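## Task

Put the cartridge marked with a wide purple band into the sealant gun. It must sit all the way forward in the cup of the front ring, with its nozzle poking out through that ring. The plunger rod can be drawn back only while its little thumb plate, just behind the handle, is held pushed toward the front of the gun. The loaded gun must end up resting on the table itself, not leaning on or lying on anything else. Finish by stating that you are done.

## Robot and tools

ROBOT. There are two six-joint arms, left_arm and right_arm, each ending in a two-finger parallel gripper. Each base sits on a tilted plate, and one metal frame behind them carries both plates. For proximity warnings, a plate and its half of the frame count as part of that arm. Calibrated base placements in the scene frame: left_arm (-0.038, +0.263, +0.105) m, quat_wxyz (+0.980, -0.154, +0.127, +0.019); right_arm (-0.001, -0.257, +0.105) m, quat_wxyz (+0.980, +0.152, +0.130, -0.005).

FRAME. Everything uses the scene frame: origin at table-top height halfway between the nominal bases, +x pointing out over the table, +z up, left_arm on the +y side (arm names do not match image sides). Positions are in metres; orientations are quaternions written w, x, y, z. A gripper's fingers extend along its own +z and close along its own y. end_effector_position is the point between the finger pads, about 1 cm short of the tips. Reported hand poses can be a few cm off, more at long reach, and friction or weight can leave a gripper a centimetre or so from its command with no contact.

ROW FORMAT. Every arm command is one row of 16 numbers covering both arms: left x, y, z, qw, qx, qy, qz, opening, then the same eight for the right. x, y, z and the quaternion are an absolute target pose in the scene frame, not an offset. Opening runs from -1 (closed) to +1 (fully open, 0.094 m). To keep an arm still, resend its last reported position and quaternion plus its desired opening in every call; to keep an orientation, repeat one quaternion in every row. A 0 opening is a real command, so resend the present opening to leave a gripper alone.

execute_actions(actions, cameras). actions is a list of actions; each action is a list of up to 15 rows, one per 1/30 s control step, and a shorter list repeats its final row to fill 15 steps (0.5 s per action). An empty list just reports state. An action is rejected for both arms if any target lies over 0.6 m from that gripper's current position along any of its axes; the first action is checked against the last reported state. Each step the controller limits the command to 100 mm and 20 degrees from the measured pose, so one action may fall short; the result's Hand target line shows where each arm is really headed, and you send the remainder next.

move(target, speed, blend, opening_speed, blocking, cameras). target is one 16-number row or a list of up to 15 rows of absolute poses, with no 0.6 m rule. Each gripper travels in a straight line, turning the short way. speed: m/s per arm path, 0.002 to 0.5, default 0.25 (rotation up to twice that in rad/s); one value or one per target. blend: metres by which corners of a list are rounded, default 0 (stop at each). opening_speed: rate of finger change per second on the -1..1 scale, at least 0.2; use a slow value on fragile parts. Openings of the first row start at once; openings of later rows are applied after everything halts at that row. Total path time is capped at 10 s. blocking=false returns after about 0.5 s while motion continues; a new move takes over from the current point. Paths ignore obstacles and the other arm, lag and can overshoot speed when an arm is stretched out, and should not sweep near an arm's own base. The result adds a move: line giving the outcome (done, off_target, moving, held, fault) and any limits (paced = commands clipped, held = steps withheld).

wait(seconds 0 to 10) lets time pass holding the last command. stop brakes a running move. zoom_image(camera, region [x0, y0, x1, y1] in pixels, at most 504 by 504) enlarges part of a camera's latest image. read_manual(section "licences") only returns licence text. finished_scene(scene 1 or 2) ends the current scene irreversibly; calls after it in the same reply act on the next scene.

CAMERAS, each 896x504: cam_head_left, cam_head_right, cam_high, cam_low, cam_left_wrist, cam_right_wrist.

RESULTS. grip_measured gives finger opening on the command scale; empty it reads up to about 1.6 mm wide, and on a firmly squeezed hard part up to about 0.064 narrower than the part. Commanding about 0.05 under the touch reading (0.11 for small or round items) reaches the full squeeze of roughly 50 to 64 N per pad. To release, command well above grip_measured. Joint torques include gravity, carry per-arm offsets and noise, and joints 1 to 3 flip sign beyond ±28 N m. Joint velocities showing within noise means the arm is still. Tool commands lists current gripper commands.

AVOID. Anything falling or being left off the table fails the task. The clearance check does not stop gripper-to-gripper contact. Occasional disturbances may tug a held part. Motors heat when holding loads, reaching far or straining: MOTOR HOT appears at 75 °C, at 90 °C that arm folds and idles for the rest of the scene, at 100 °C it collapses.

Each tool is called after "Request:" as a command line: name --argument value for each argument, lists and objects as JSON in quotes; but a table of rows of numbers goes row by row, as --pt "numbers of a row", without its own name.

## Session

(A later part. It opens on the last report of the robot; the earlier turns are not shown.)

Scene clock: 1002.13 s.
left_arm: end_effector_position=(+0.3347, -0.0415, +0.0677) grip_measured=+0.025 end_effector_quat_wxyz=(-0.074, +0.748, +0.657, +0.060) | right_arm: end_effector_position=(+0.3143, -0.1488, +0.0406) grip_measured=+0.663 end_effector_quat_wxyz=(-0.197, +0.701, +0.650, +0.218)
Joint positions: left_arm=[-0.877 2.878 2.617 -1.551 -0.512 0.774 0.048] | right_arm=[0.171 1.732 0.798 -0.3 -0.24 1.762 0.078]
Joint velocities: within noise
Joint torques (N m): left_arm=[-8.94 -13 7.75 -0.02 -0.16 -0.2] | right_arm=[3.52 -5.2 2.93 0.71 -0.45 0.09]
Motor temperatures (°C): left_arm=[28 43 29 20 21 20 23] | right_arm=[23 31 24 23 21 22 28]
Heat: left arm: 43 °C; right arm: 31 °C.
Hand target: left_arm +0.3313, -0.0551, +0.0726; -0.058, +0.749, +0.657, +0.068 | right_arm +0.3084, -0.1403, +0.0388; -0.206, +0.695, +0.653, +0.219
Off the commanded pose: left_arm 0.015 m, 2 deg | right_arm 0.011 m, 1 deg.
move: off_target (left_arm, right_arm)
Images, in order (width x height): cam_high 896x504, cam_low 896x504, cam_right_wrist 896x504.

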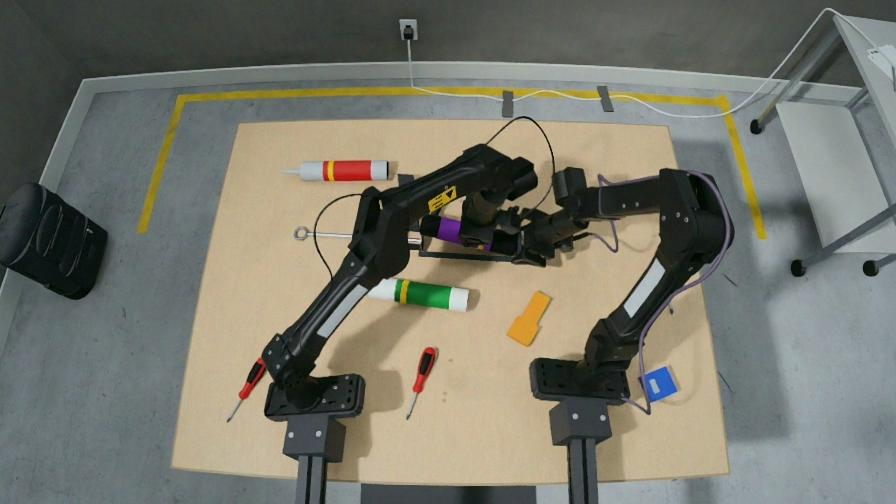

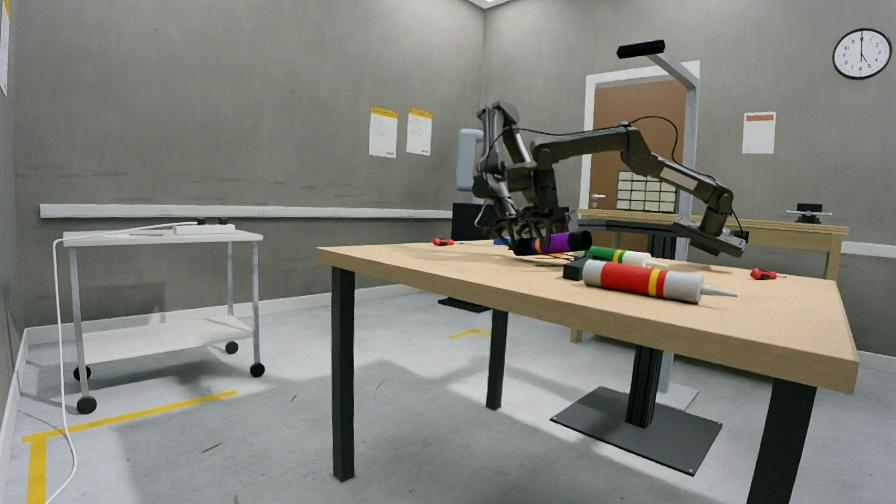

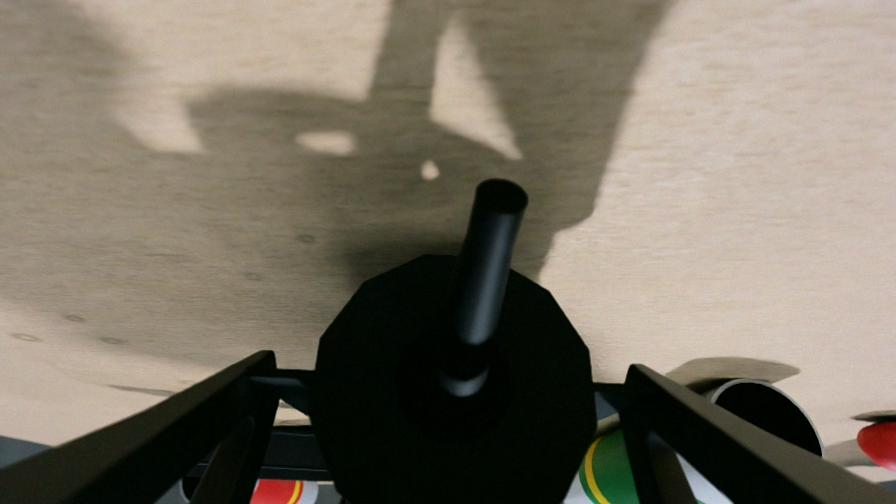

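Request:
move --pt "0.331 -0.060 0.0725 -0.0557 0.7377 0.6701 0.0613 -0.25 0.3085 -0.140 0.0386 -0.2059 0.6952 0.6529 0.2191 0.45" --speed 0.03 --cameras '["cam_high","cam_low","cam_right_wrist"]'

Request:
zoom_image --camera "cam_high" --region '[400, 190, 540, 280]'

Request:
zoom_image --camera "cam_low" --region '[500, 210, 640, 290]'

Scene clock: 1024.00 s.
left_arm: end_effector_position=(+0.3325, -0.0438, +0.0670) grip_measured=+0.025 end_effector_quat_wxyz=(-0.075, +0.740, +0.666, +0.053) | right_arm: end_effector_position=(+0.3143, -0.1488, +0.0406) grip_measured=+0.663 end_effector_quat_wxyz=(-0.197, +0.701, +0.650, +0.218)
Joint positions: left_arm=[-0.877 2.892 2.644 -1.565 -0.495 0.749 0.048] | right_arm=[0.171 1.732 0.798 -0.3 -0.24 1.762 0.078]
Joint velocities: within noise
Joint torques (N m): left_arm=[-9.06 -13.15 7.86 0.06 -0.16 -0.26] | right_arm=[3.52 -5.22 2.95 0.71 -0.45 0.09]
Motor temperatures (°C): left_arm=[28 41 30 20 21 20 23] | right_arm=[23 31 24 23 21 22 28]
Heat: left arm: 41 °C; right arm: 31 °C.
Hand target: left_arm +0.3304, -0.0595, +0.0727; -0.053, +0.738, +0.670, +0.061 | right_arm +0.3084, -0.1403, +0.0388; -0.206, +0.695, +0.653, +0.219
Off the commanded pose: left_arm 0.017 m, 2 deg | right_arm 0.011 m, 1 deg.
move: off_target (left_arm, right_arm)
Images, in order (width x height): cam_high 896x504, cam_low 896x504, cam_right_wrist 896x504.

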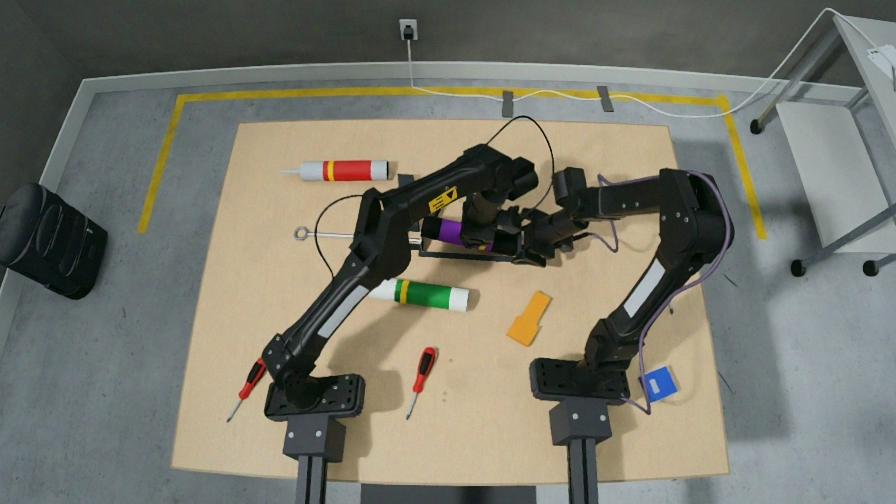

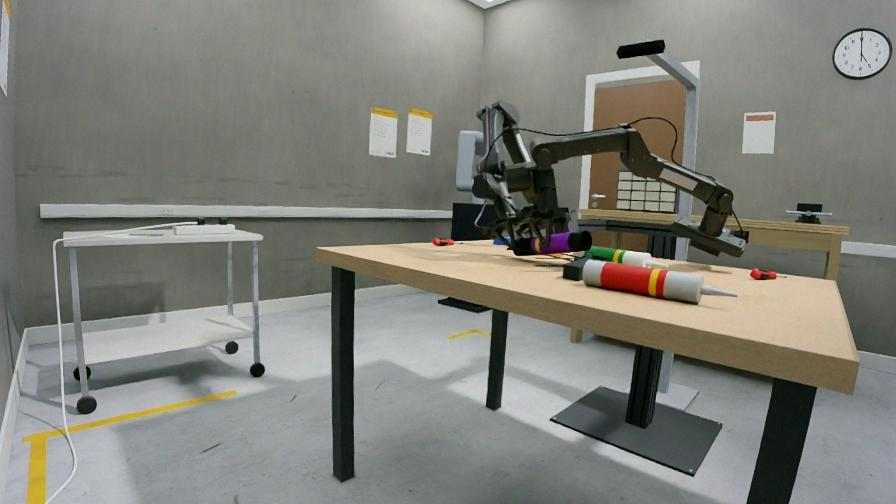

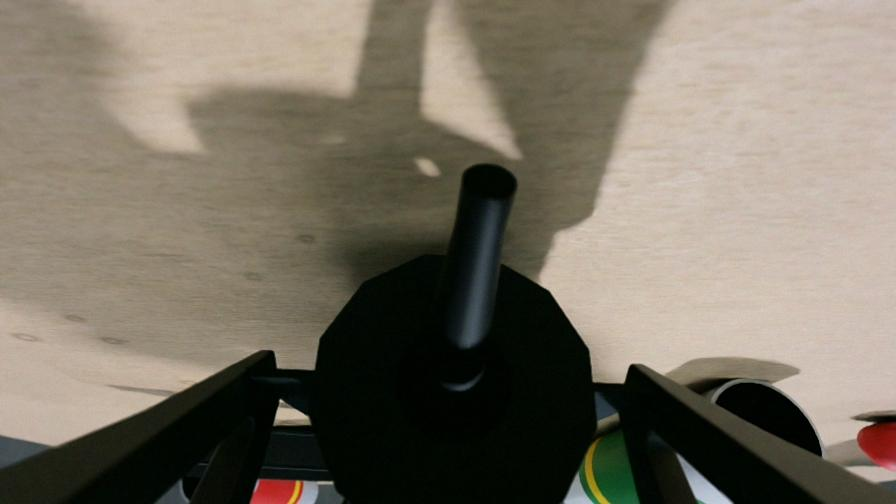

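Scaled by 3.600 from the camera's 896x504 image, which has a finer 1280x720 frame.

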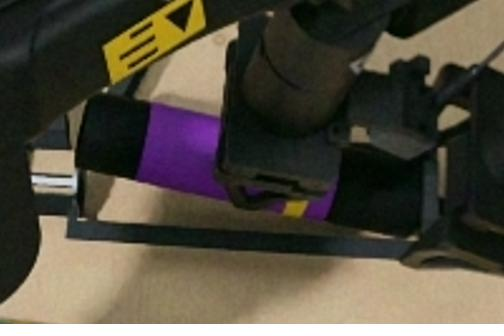

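Scaled by 3.600 from the camera's 896x504 image, which has a finer 1280x720 frame.

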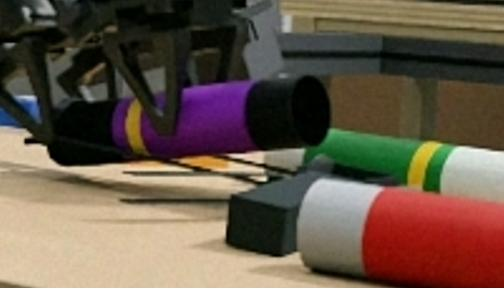

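Request:
move --pt "0.331 -0.060 0.0725 -0.0557 0.7377 0.6701 0.0613 -0.25 0.3085 -0.129 0.0386 -0.2059 0.6952 0.6529 0.2191 0.45" --speed 0.02 --cameras '["cam_high","cam_low","cam_right_wrist"]'

Request:
zoom_image --camera "cam_high" --region '[400, 190, 540, 280]'

Request:
zoom_image --camera "cam_low" --region '[500, 210, 640, 290]'

Scene clock: 1049.07 s.
left_arm: end_effector_position=(+0.3317, -0.0427, +0.0673) grip_measured=+0.025 end_effector_quat_wxyz=(-0.077, +0.740, +0.666, +0.053) | right_arm: end_effector_position=(+0.3146, -0.1416, +0.0404) grip_measured=+0.663 end_effector_quat_wxyz=(-0.193, +0.704, +0.648, +0.215)
Joint positions: left_arm=[-0.877 2.892 2.645 -1.572 -0.495 0.746 0.048] | right_arm=[0.2 1.741 0.798 -0.283 -0.221 1.797 0.078]
Joint velocities: within noise
Joint torques (N m): left_arm=[-9.05 -13.01 8.06 0.08 -0.15 -0.23] | right_arm=[4.1 -4.71 3.17 0.8 -0.53 0.09]
Motor temperatures (°C): left_arm=[29 46 29 20 21 20 23] | right_arm=[23 31 24 23 21 22 28]
Heat: left arm: 46 °C; right arm: 31 °C.
Hand target: left_arm +0.3303, -0.0595, +0.0729; -0.054, +0.738, +0.670, +0.061 | right_arm +0.3082, -0.1296, +0.0389; -0.206, +0.695, +0.653, +0.219
Off the commanded pose: left_arm 0.018 m, 3 deg | right_arm 0.014 m, 2 deg.
move: off_target (left_arm, right_arm)
Images, in order (width x height): cam_high 896x504, cam_low 896x504, cam_right_wrist 896x504.

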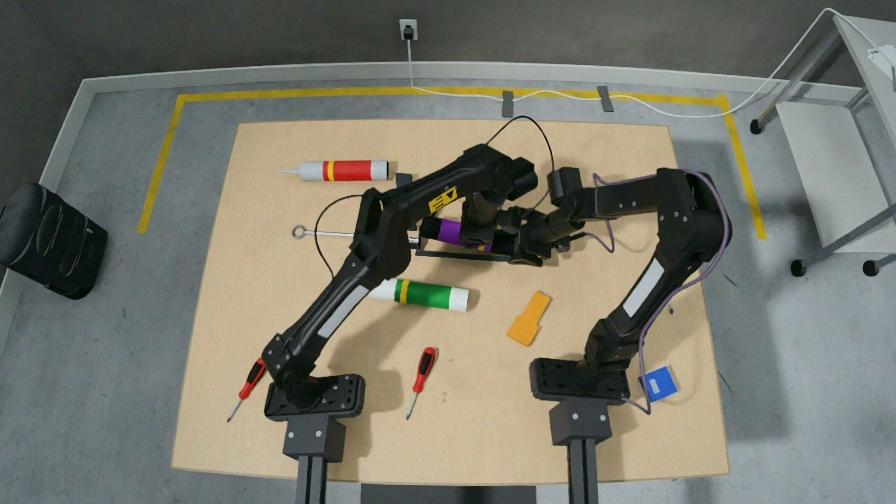

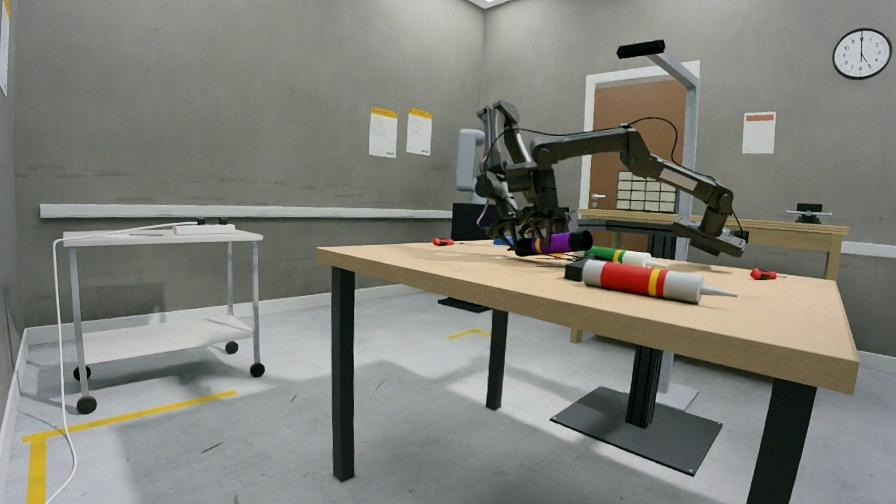

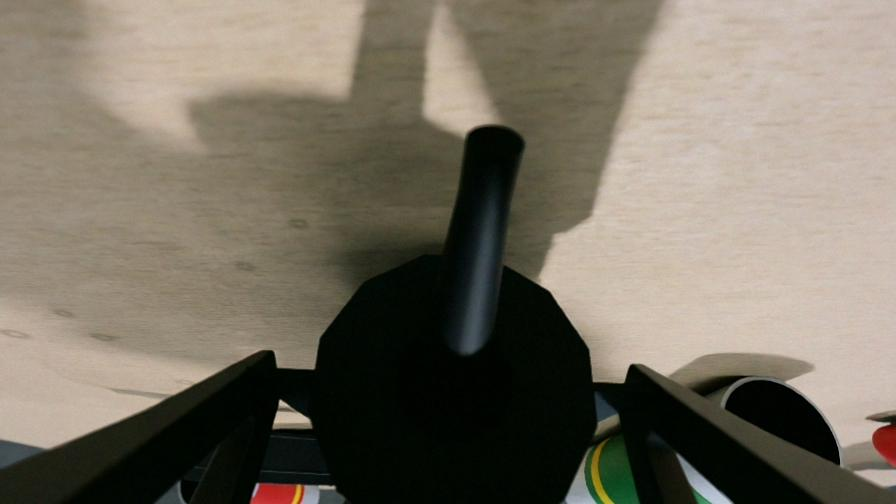

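Scaled by 3.600 from the camera's 896x504 image, which has a finer 1280x720 frame.

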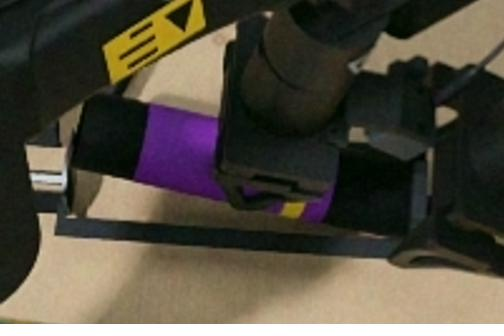

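Scaled by 3.600 from the camera's 896x504 image, which has a finer 1280x720 frame.

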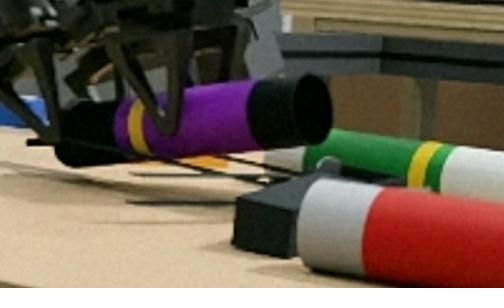

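Request:
move --pt "0.331 -0.059 0.070 -0.0406 0.7347 0.6749 0.0445 -0.25 0.3085 -0.129 0.0386 -0.2059 0.6952 0.6529 0.2191 0.45" --pt "0.331 -0.058 0.0655 -0.0268 0.7319 0.6802 0.0288 -0.25 0.3085 -0.129 0.0386 -0.2059 0.6952 0.6529 0.2191 0.45" --speed 0.025 --blend 0.003 --cameras '["cam_high","cam_low","cam_right_wrist"]'

Request:
zoom_image --camera "cam_high" --region '[400, 190, 540, 280]'

Request:
zoom_image --camera "cam_low" --region '[500, 210, 640, 290]'

Scene clock: 1069.93 s.
left_arm: end_effector_position=(+0.3261, -0.0446, +0.0542) grip_measured=+0.025 end_effector_quat_wxyz=(-0.062, +0.736, +0.672, +0.052) | right_arm: end_effector_position=(+0.3139, -0.1421, +0.0379) grip_measured=+0.663 end_effector_quat_wxyz=(-0.192, +0.706, +0.648, +0.211)
Joint positions: left_arm=[-0.877 2.792 2.396 -1.389 -0.495 0.746 0.048] | right_arm=[0.2 1.749 0.798 -0.28 -0.214 1.801 0.078]
Joint velocities: within noise
Joint torques (N m): left_arm=[-6.5 -17.5 3.9 0.49 0.39 0.14] | right_arm=[4.08 -5.26 3.12 0.77 -0.59 0.05]
Motor temperatures (°C): left_arm=[29 48 29 20 21 20 23] | right_arm=[23 31 24 23 21 22 28]
Heat: left arm: 48 °C; right arm: 31 °C.
Hand target: left_arm +0.3309, -0.0578, +0.0661; -0.029, +0.732, +0.680, +0.029 | right_arm +0.3083, -0.1296, +0.0388; -0.206, +0.695, +0.653, +0.219
Off the commanded pose: left_arm 0.018 m, 5 deg | right_arm 0.014 m, 2 deg.
move: off_target (left_arm, right_arm)
Images, in order (width x height): cam_high 896x504, cam_low 896x504, cam_right_wrist 896x504.

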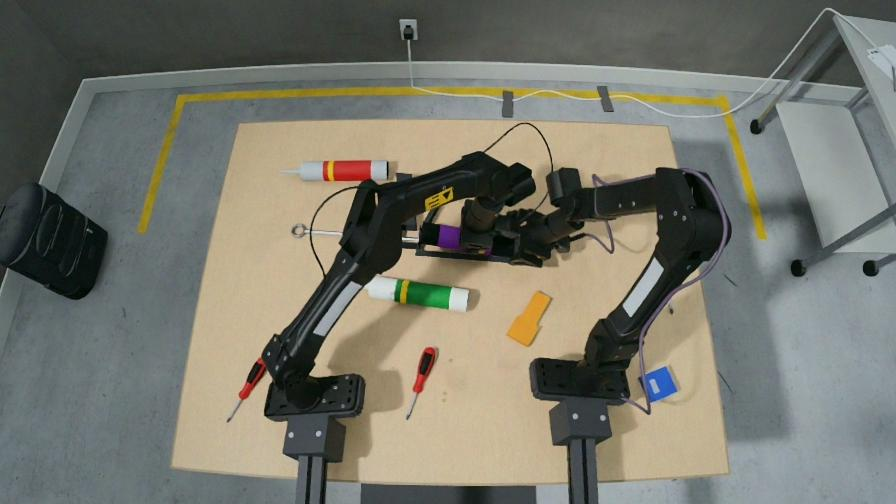

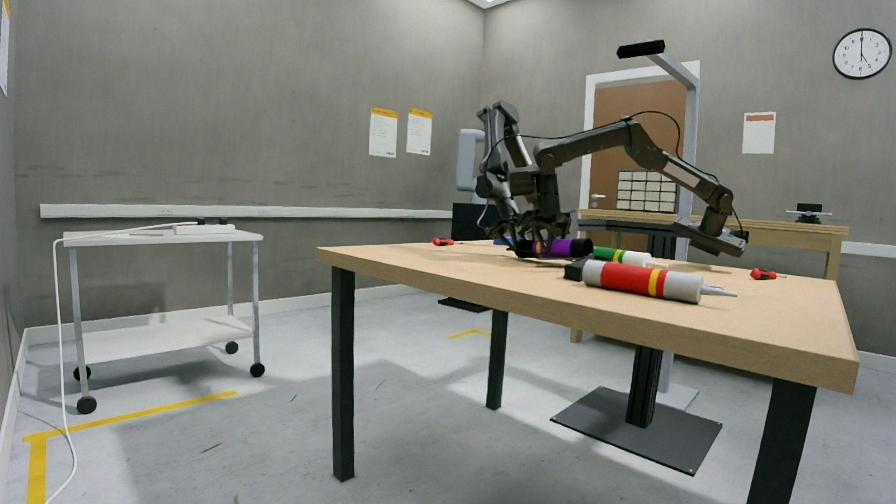

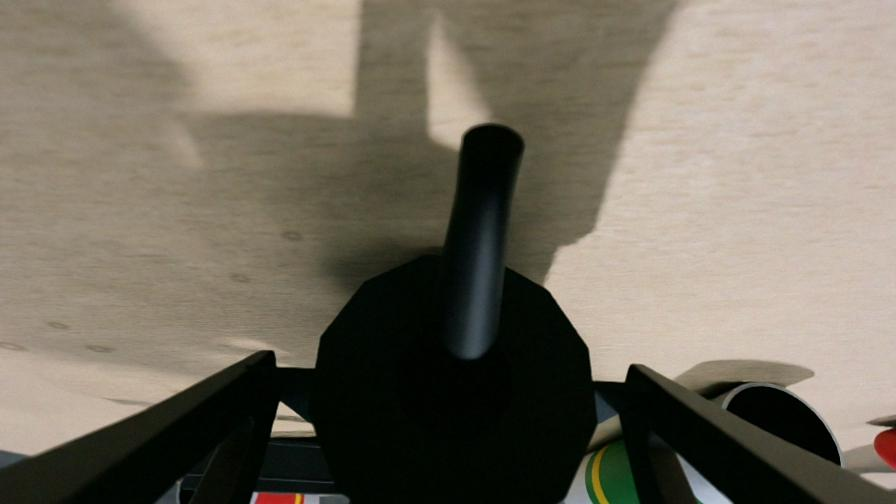

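Scaled by 3.600 from the camera's 896x504 image, which has a finer 1280x720 frame.

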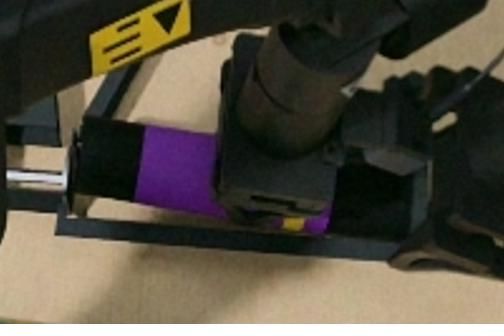

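Scaled by 3.600 from the camera's 896x504 image, which has a finer 1280x720 frame.

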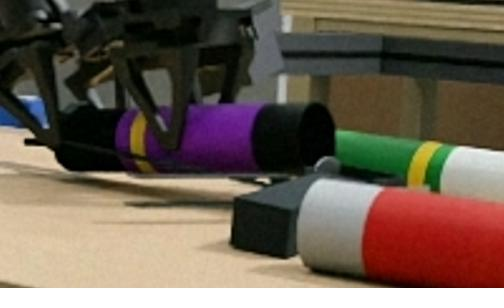

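Request:
zoom_image --camera "cam_right_wrist" --region '[300, 100, 620, 420]'

Request:
zoom_image --camera "cam_low" --region '[490, 200, 610, 280]'

Request:
execute_actions --actions '[]' --cameras '["cam_left_wrist","cam_head_left"]'

Request:
zoom_image --camera "cam_head_left" --region '[320, 100, 560, 230]'

Scaled by 1.575 from the camera's 896x504 image, which has a finer 1280x720 frame.

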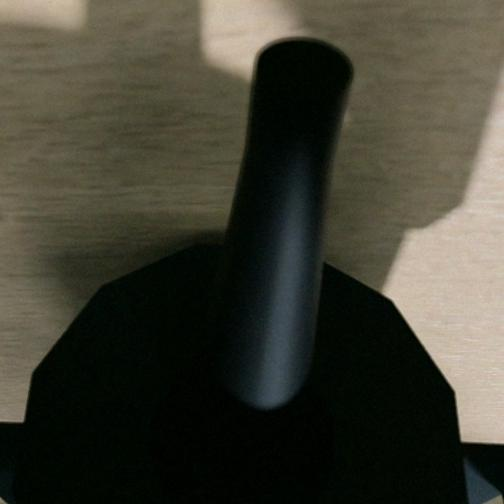

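Scaled by 4.200 from the camera's 896x504 image, which has a finer 1280x720 frame.

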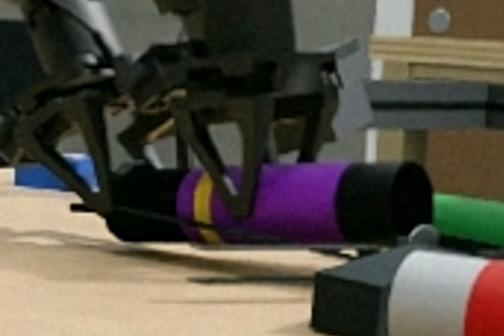

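Scene clock: 1091.20 s.
left_arm: end_effector_position=(+0.3262, -0.0446, +0.0543) grip_measured=+0.025 end_effector_quat_wxyz=(-0.062, +0.736, +0.672, +0.052) | right_arm: end_effector_position=(+0.3139, -0.1421, +0.0379) grip_measured=+0.663 end_effector_quat_wxyz=(-0.192, +0.706, +0.648, +0.211)
Joint positions: left_arm=[-0.877 2.792 2.395 -1.388 -0.495 0.746 0.048] | right_arm=[0.2 1.749 0.798 -0.28 -0.214 1.801 0.078]
Joint velocities: within noise
Joint torques (N m): left_arm=[-6.52 -17.47 3.9 0.49 0.39 0.13] | right_arm=[4.08 -5.24 3.12 0.76 -0.59 0.04]
Motor temperatures (°C): left_arm=[28 56 27 20 21 20 23] | right_arm=[23 31 24 23 21 22 28]
Heat: left arm: 56 °C; right arm: 31 °C.
Hand target: left_arm +0.3310, -0.0578, +0.0662; -0.029, +0.732, +0.680, +0.029 | right_arm +0.3083, -0.1296, +0.0388; -0.206, +0.695, +0.653, +0.219
Tool commands: left_gripper/opening=-0.25 right_gripper/opening=+0.45
Off the commanded pose: left_arm 0.018 m, 5 deg | right_arm 0.014 m, 2 deg.
Images, in order (width x height): cam_head_left 896x504, cam_left_wrist 896x504.

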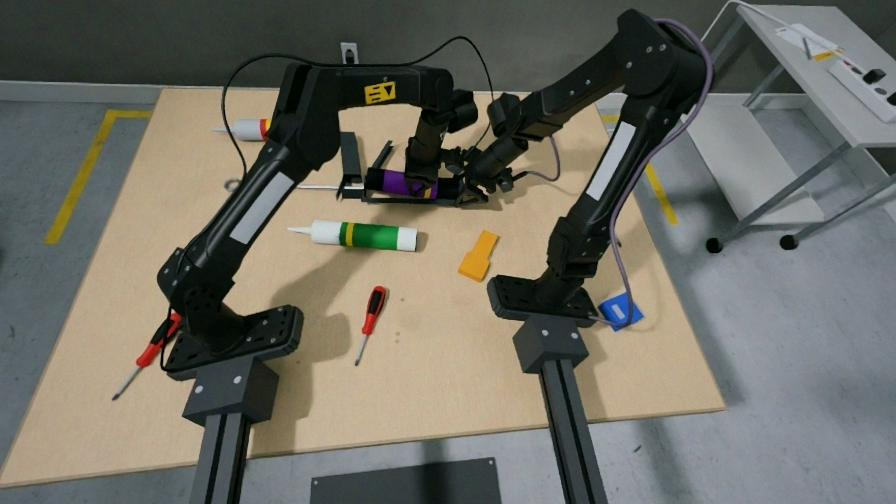

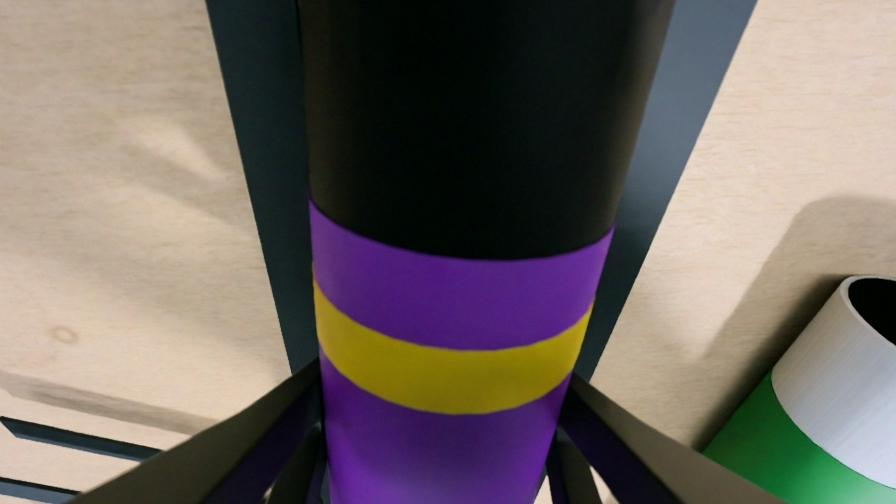

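Scaled by 2.100 from the camera's 896x504 image, which has a finer 1280x720 frame.

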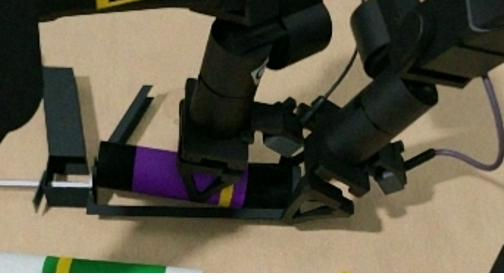

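Request:
move --pt "0.332 -0.058 0.057 -0.0149 0.7323 0.6805 0.0160 -0.25 0.3085 -0.129 0.0386 -0.2059 0.6952 0.6529 0.2191 0.45" --speed 0.03 --cameras '["cam_high","cam_low","cam_right_wrist","cam_left_wrist"]'

Request:
zoom_image --camera "cam_low" --region '[490, 200, 610, 280]'

Request:
zoom_image --camera "cam_high" --region '[400, 190, 540, 280]'

Scene clock: 1121.03 s.
left_arm: end_effector_position=(+0.3265, -0.0430, +0.0478) grip_measured=+0.025 end_effector_quat_wxyz=(-0.053, +0.737, +0.672, +0.043) | right_arm: end_effector_position=(+0.3139, -0.1421, +0.0377) grip_measured=+0.663 end_effector_quat_wxyz=(-0.192, +0.707, +0.648, +0.211)
Joint positions: left_arm=[-0.864 2.75 2.3 -1.306 -0.481 0.773 0.048] | right_arm=[0.2 1.749 0.798 -0.28 -0.213 1.802 0.078]
Joint velocities: within noise
Joint torques (N m): left_arm=[-6.17 -17.03 3.86 0.63 0.48 0.16] | right_arm=[4.08 -5.31 3.1 0.76 -0.6 0.05]
Motor temperatures (°C): left_arm=[27 60 27 20 21 20 23] | right_arm=[23 31 24 23 22 22 28]
Heat: left arm: 60 °C; right arm: 31 °C.
Hand target: left_arm +0.3320, -0.0576, +0.0578; -0.018, +0.733, +0.680, +0.017 | right_arm +0.3084, -0.1296, +0.0389; -0.206, +0.695, +0.653, +0.219
Off the commanded pose: left_arm 0.018 m, 5 deg | right_arm 0.014 m, 2 deg.
move: off_target (left_arm, right_arm)
Images, in order (width x height): cam_high 896x504, cam_low 896x504, cam_left_wrist 896x504, cam_right_wrist 896x504.

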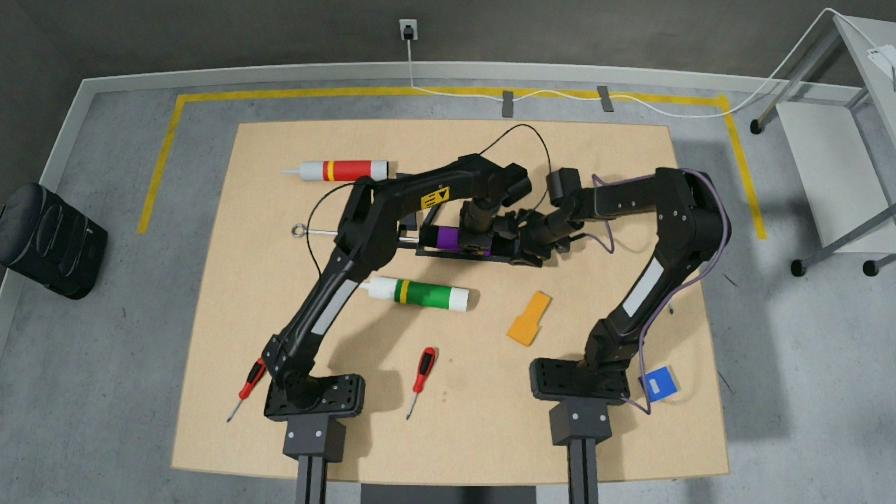

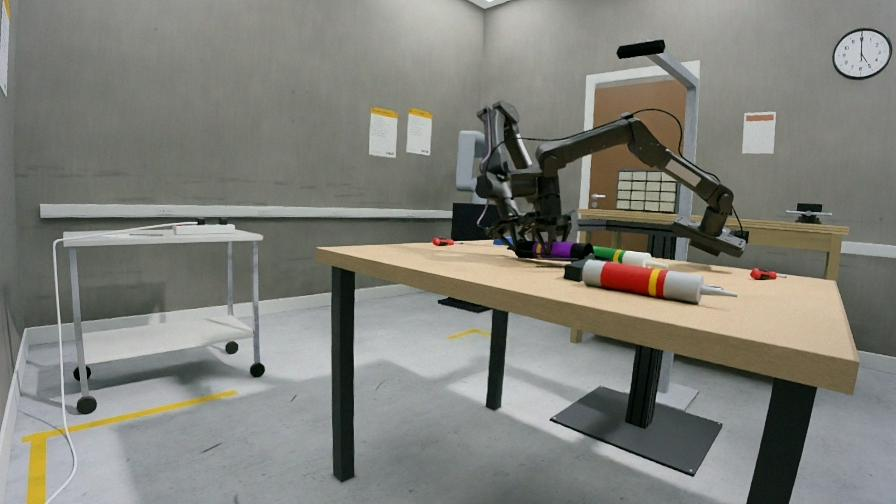

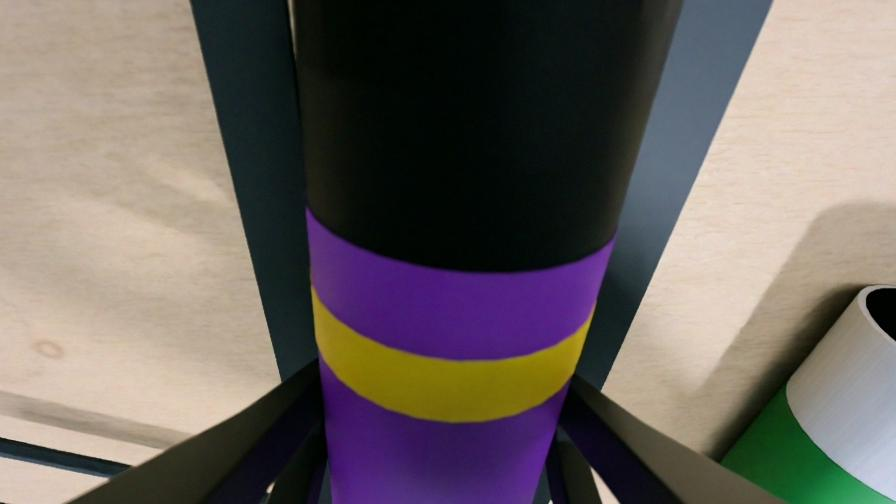

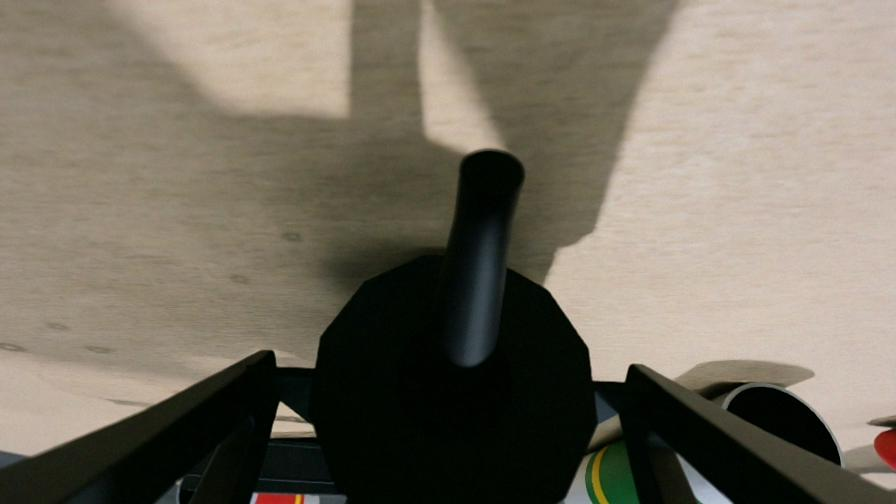

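Scaled by 4.200 from the camera's 896x504 image, which has a finer 1280x720 frame.

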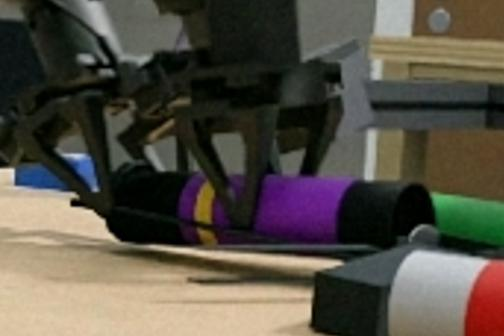

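Scaled by 3.600 from the camera's 896x504 image, which has a finer 1280x720 frame.

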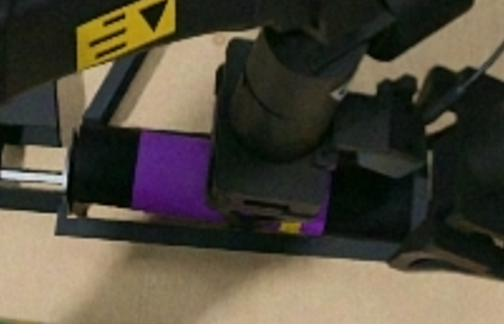

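Request:
move --pt "0.333 -0.061 0.049 0 0.7325 0.6807 0 -0.25 0.3085 -0.126 0.0386 -0.2059 0.6952 0.6529 0.2191 0.45" --speed 0.03 --cameras '["cam_high","cam_low","cam_right_wrist","cam_left_wrist"]'

Request:
zoom_image --camera "cam_low" --region '[490, 200, 610, 280]'

Request:
zoom_image --camera "cam_high" --region '[400, 190, 540, 280]'

Scene clock: 1130.77 s.
left_arm: end_effector_position=(+0.3276, -0.0464, +0.0465) grip_measured=+0.025 end_effector_quat_wxyz=(-0.036, +0.740, +0.671, +0.032) | right_arm: end_effector_position=(+0.3132, -0.1421, +0.0364) grip_measured=+0.662 end_effector_quat_wxyz=(-0.190, +0.709, +0.648, +0.206)
Joint positions: left_arm=[-0.859 2.713 2.233 -1.234 -0.46 0.802 0.048] | right_arm=[0.205 1.752 0.798 -0.279 -0.203 1.809 0.078]
Joint velocities: within noise
Joint torques (N m): left_arm=[-5.39 -16.01 3.74 0.79 0.58 0.17] | right_arm=[4.52 -5.24 3.19 0.8 -0.68 0.07]
Motor temperatures (°C): left_arm=[27 54 26 20 21 20 23] | right_arm=[23 31 24 23 22 22 28]
Heat: left arm: 54 °C; right arm: 31 °C.
Hand target: left_arm +0.3333, -0.0607, +0.0501; -0.003, +0.733, +0.680, +0.001 | right_arm +0.3081, -0.1266, +0.0390; -0.206, +0.695, +0.653, +0.219
Off the commanded pose: left_arm 0.016 m, 6 deg | right_arm 0.017 m, 3 deg.
move: off_target (left_arm, right_arm)
Images, in order (width x height): cam_high 896x504, cam_low 896x504, cam_left_wrist 896x504, cam_right_wrist 896x504.

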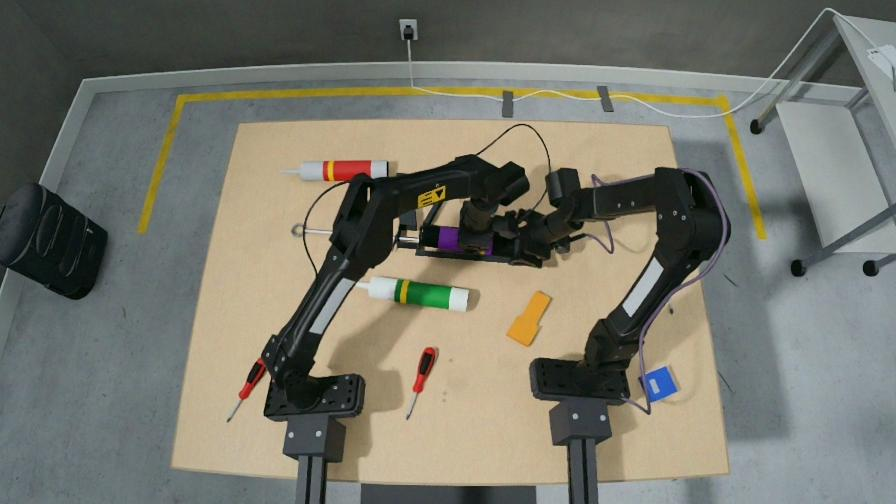

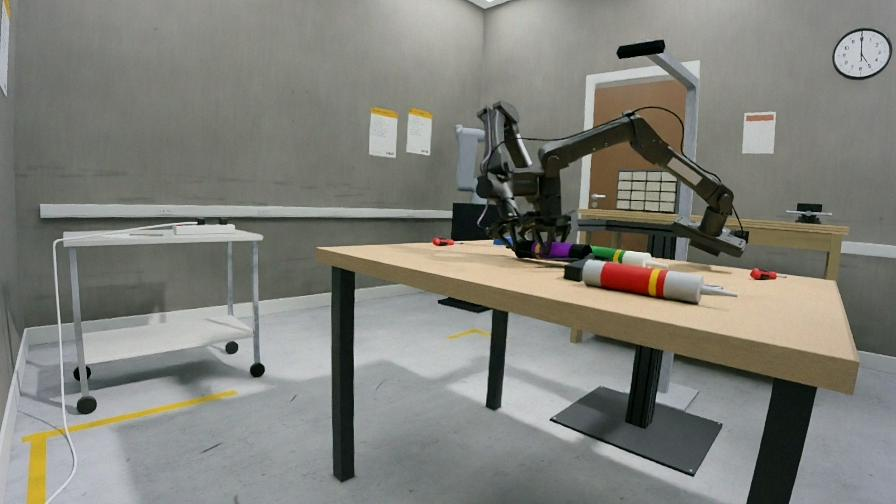

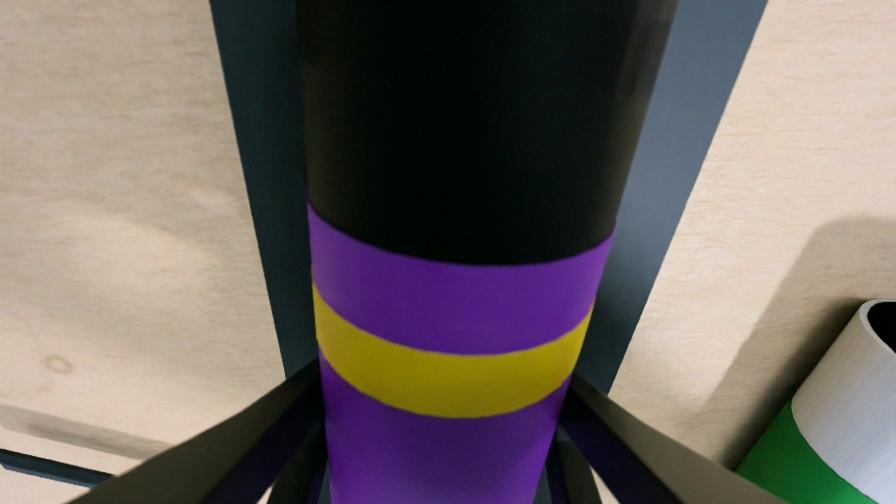

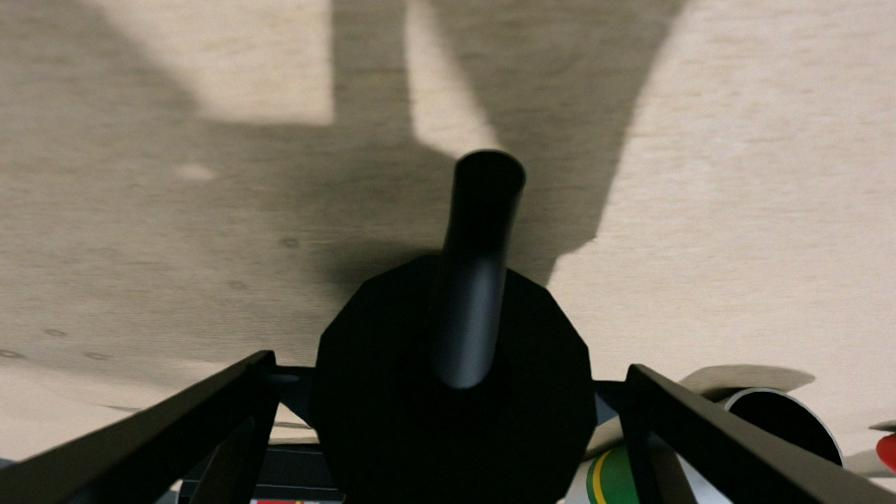

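Scaled by 4.200 from the camera's 896x504 image, which has a finer 1280x720 frame.

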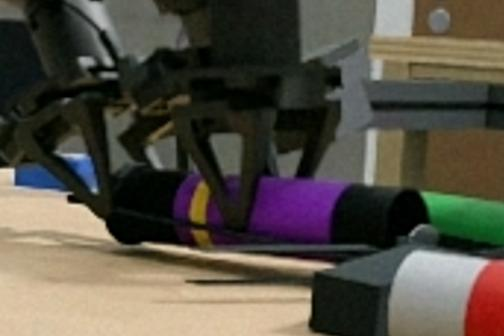

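Scaled by 3.600 from the camera's 896x504 image, which has a finer 1280x720 frame.

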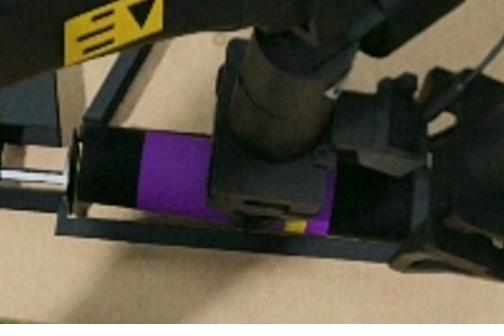

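Request:
move --pt "0.332 -0.060 0.040 0 0.7325 0.6807 0 -0.25 0.3085 -0.128 0.0386 -0.2059 0.6952 0.6529 0.2191 0.45" --speed 0.03 --cameras '["cam_high","cam_low","cam_right_wrist","cam_left_wrist"]'

Request:
zoom_image --camera "cam_low" --region '[490, 200, 610, 280]'

Request:
zoom_image --camera "cam_high" --region '[400, 190, 540, 280]'

Scene clock: 1142.30 s.
left_arm: end_effector_position=(+0.3276, -0.0464, +0.0456) grip_measured=+0.025 end_effector_quat_wxyz=(-0.031, +0.740, +0.671, +0.031) | right_arm: end_effector_position=(+0.3135, -0.1421, +0.0365) grip_measured=+0.662 end_effector_quat_wxyz=(-0.189, +0.709, +0.648, +0.207)
Joint positions: left_arm=[-0.858 2.699 2.203 -1.207 -0.46 0.807 0.048] | right_arm=[0.205 1.752 0.798 -0.279 -0.202 1.809 0.078]
Joint velocities: within noise
Joint torques (N m): left_arm=[-4.81 -14.67 3.43 0.9 0.56 0.16] | right_arm=[4 -5.42 3.15 0.77 -0.69 0.01]
Motor temperatures (°C): left_arm=[27 55 26 20 21 20 23] | right_arm=[23 31 24 23 22 22 28]
Heat: left arm: 55 °C; right arm: 31 °C.
Hand target: left_arm +0.3323, -0.0596, +0.0411; -0.003, +0.733, +0.680, +0.001 | right_arm +0.3083, -0.1285, +0.0389; -0.206, +0.695, +0.653, +0.219
Off the commanded pose: left_arm 0.015 m, 5 deg | right_arm 0.015 m, 3 deg.
move: off_target (left_arm, right_arm)
Images, in order (width x height): cam_high 896x504, cam_low 896x504, cam_left_wrist 896x504, cam_right_wrist 896x504.

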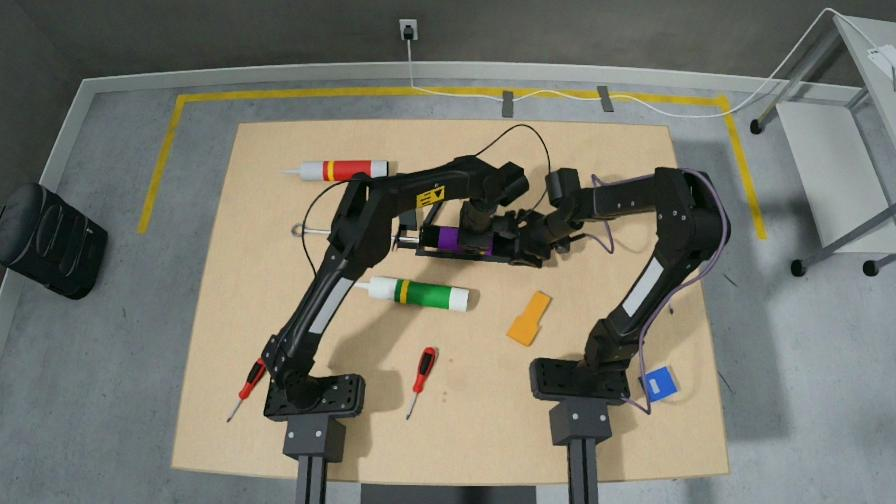

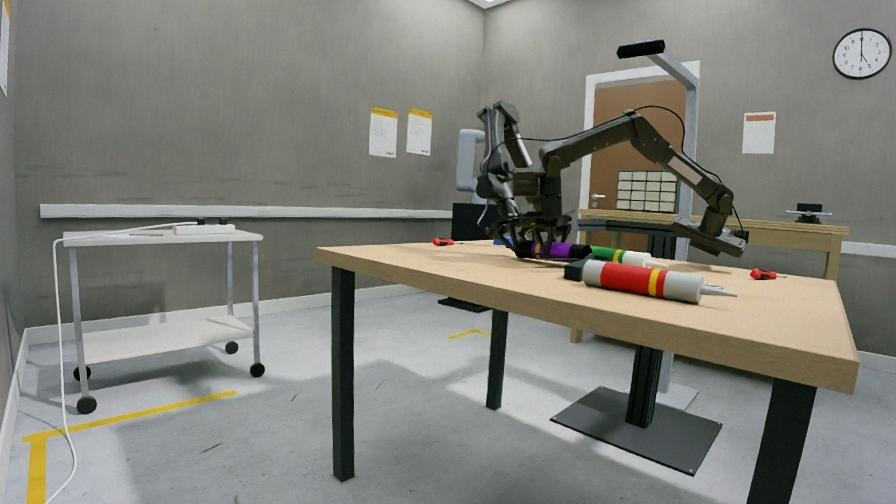

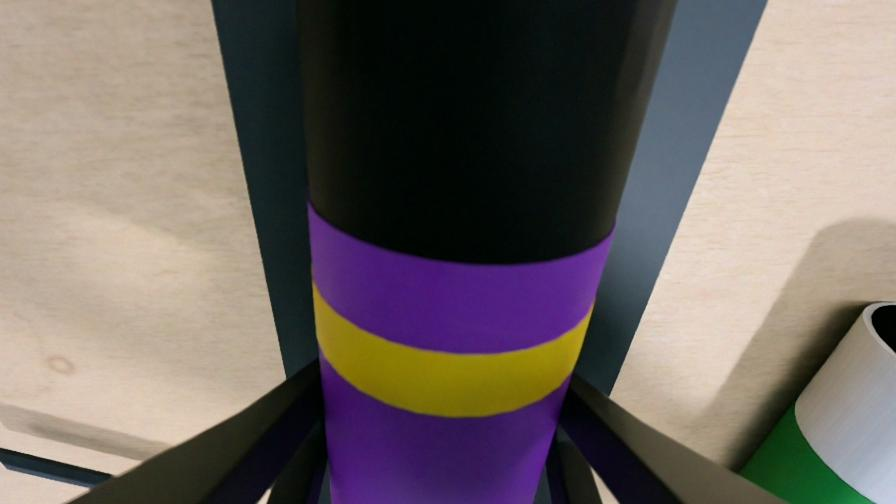

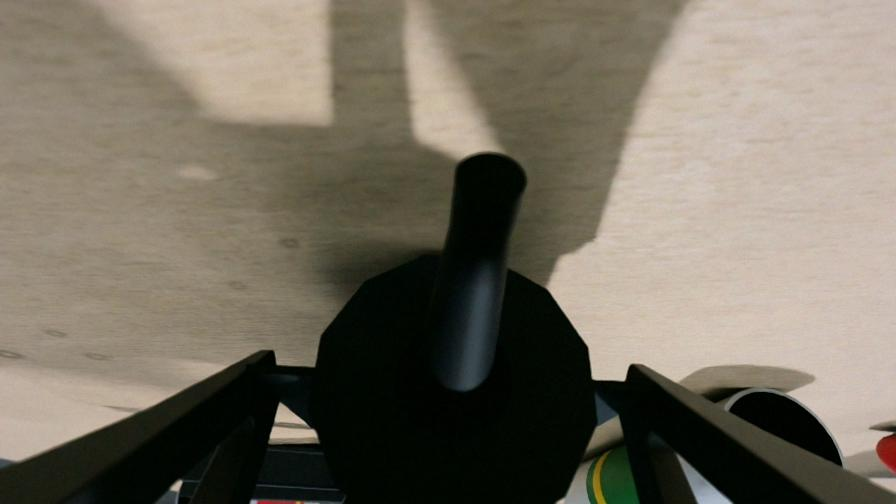

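Scaled by 4.200 from the camera's 896x504 image, which has a finer 1280x720 frame.

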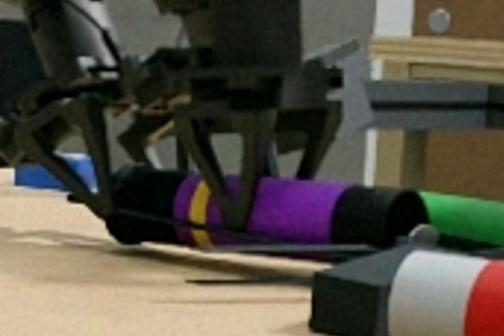

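Scaled by 3.600 from the camera's 896x504 image, which has a finer 1280x720 frame.

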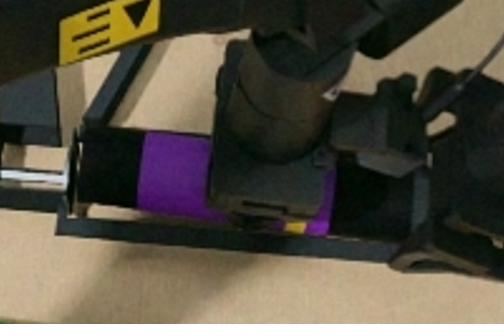

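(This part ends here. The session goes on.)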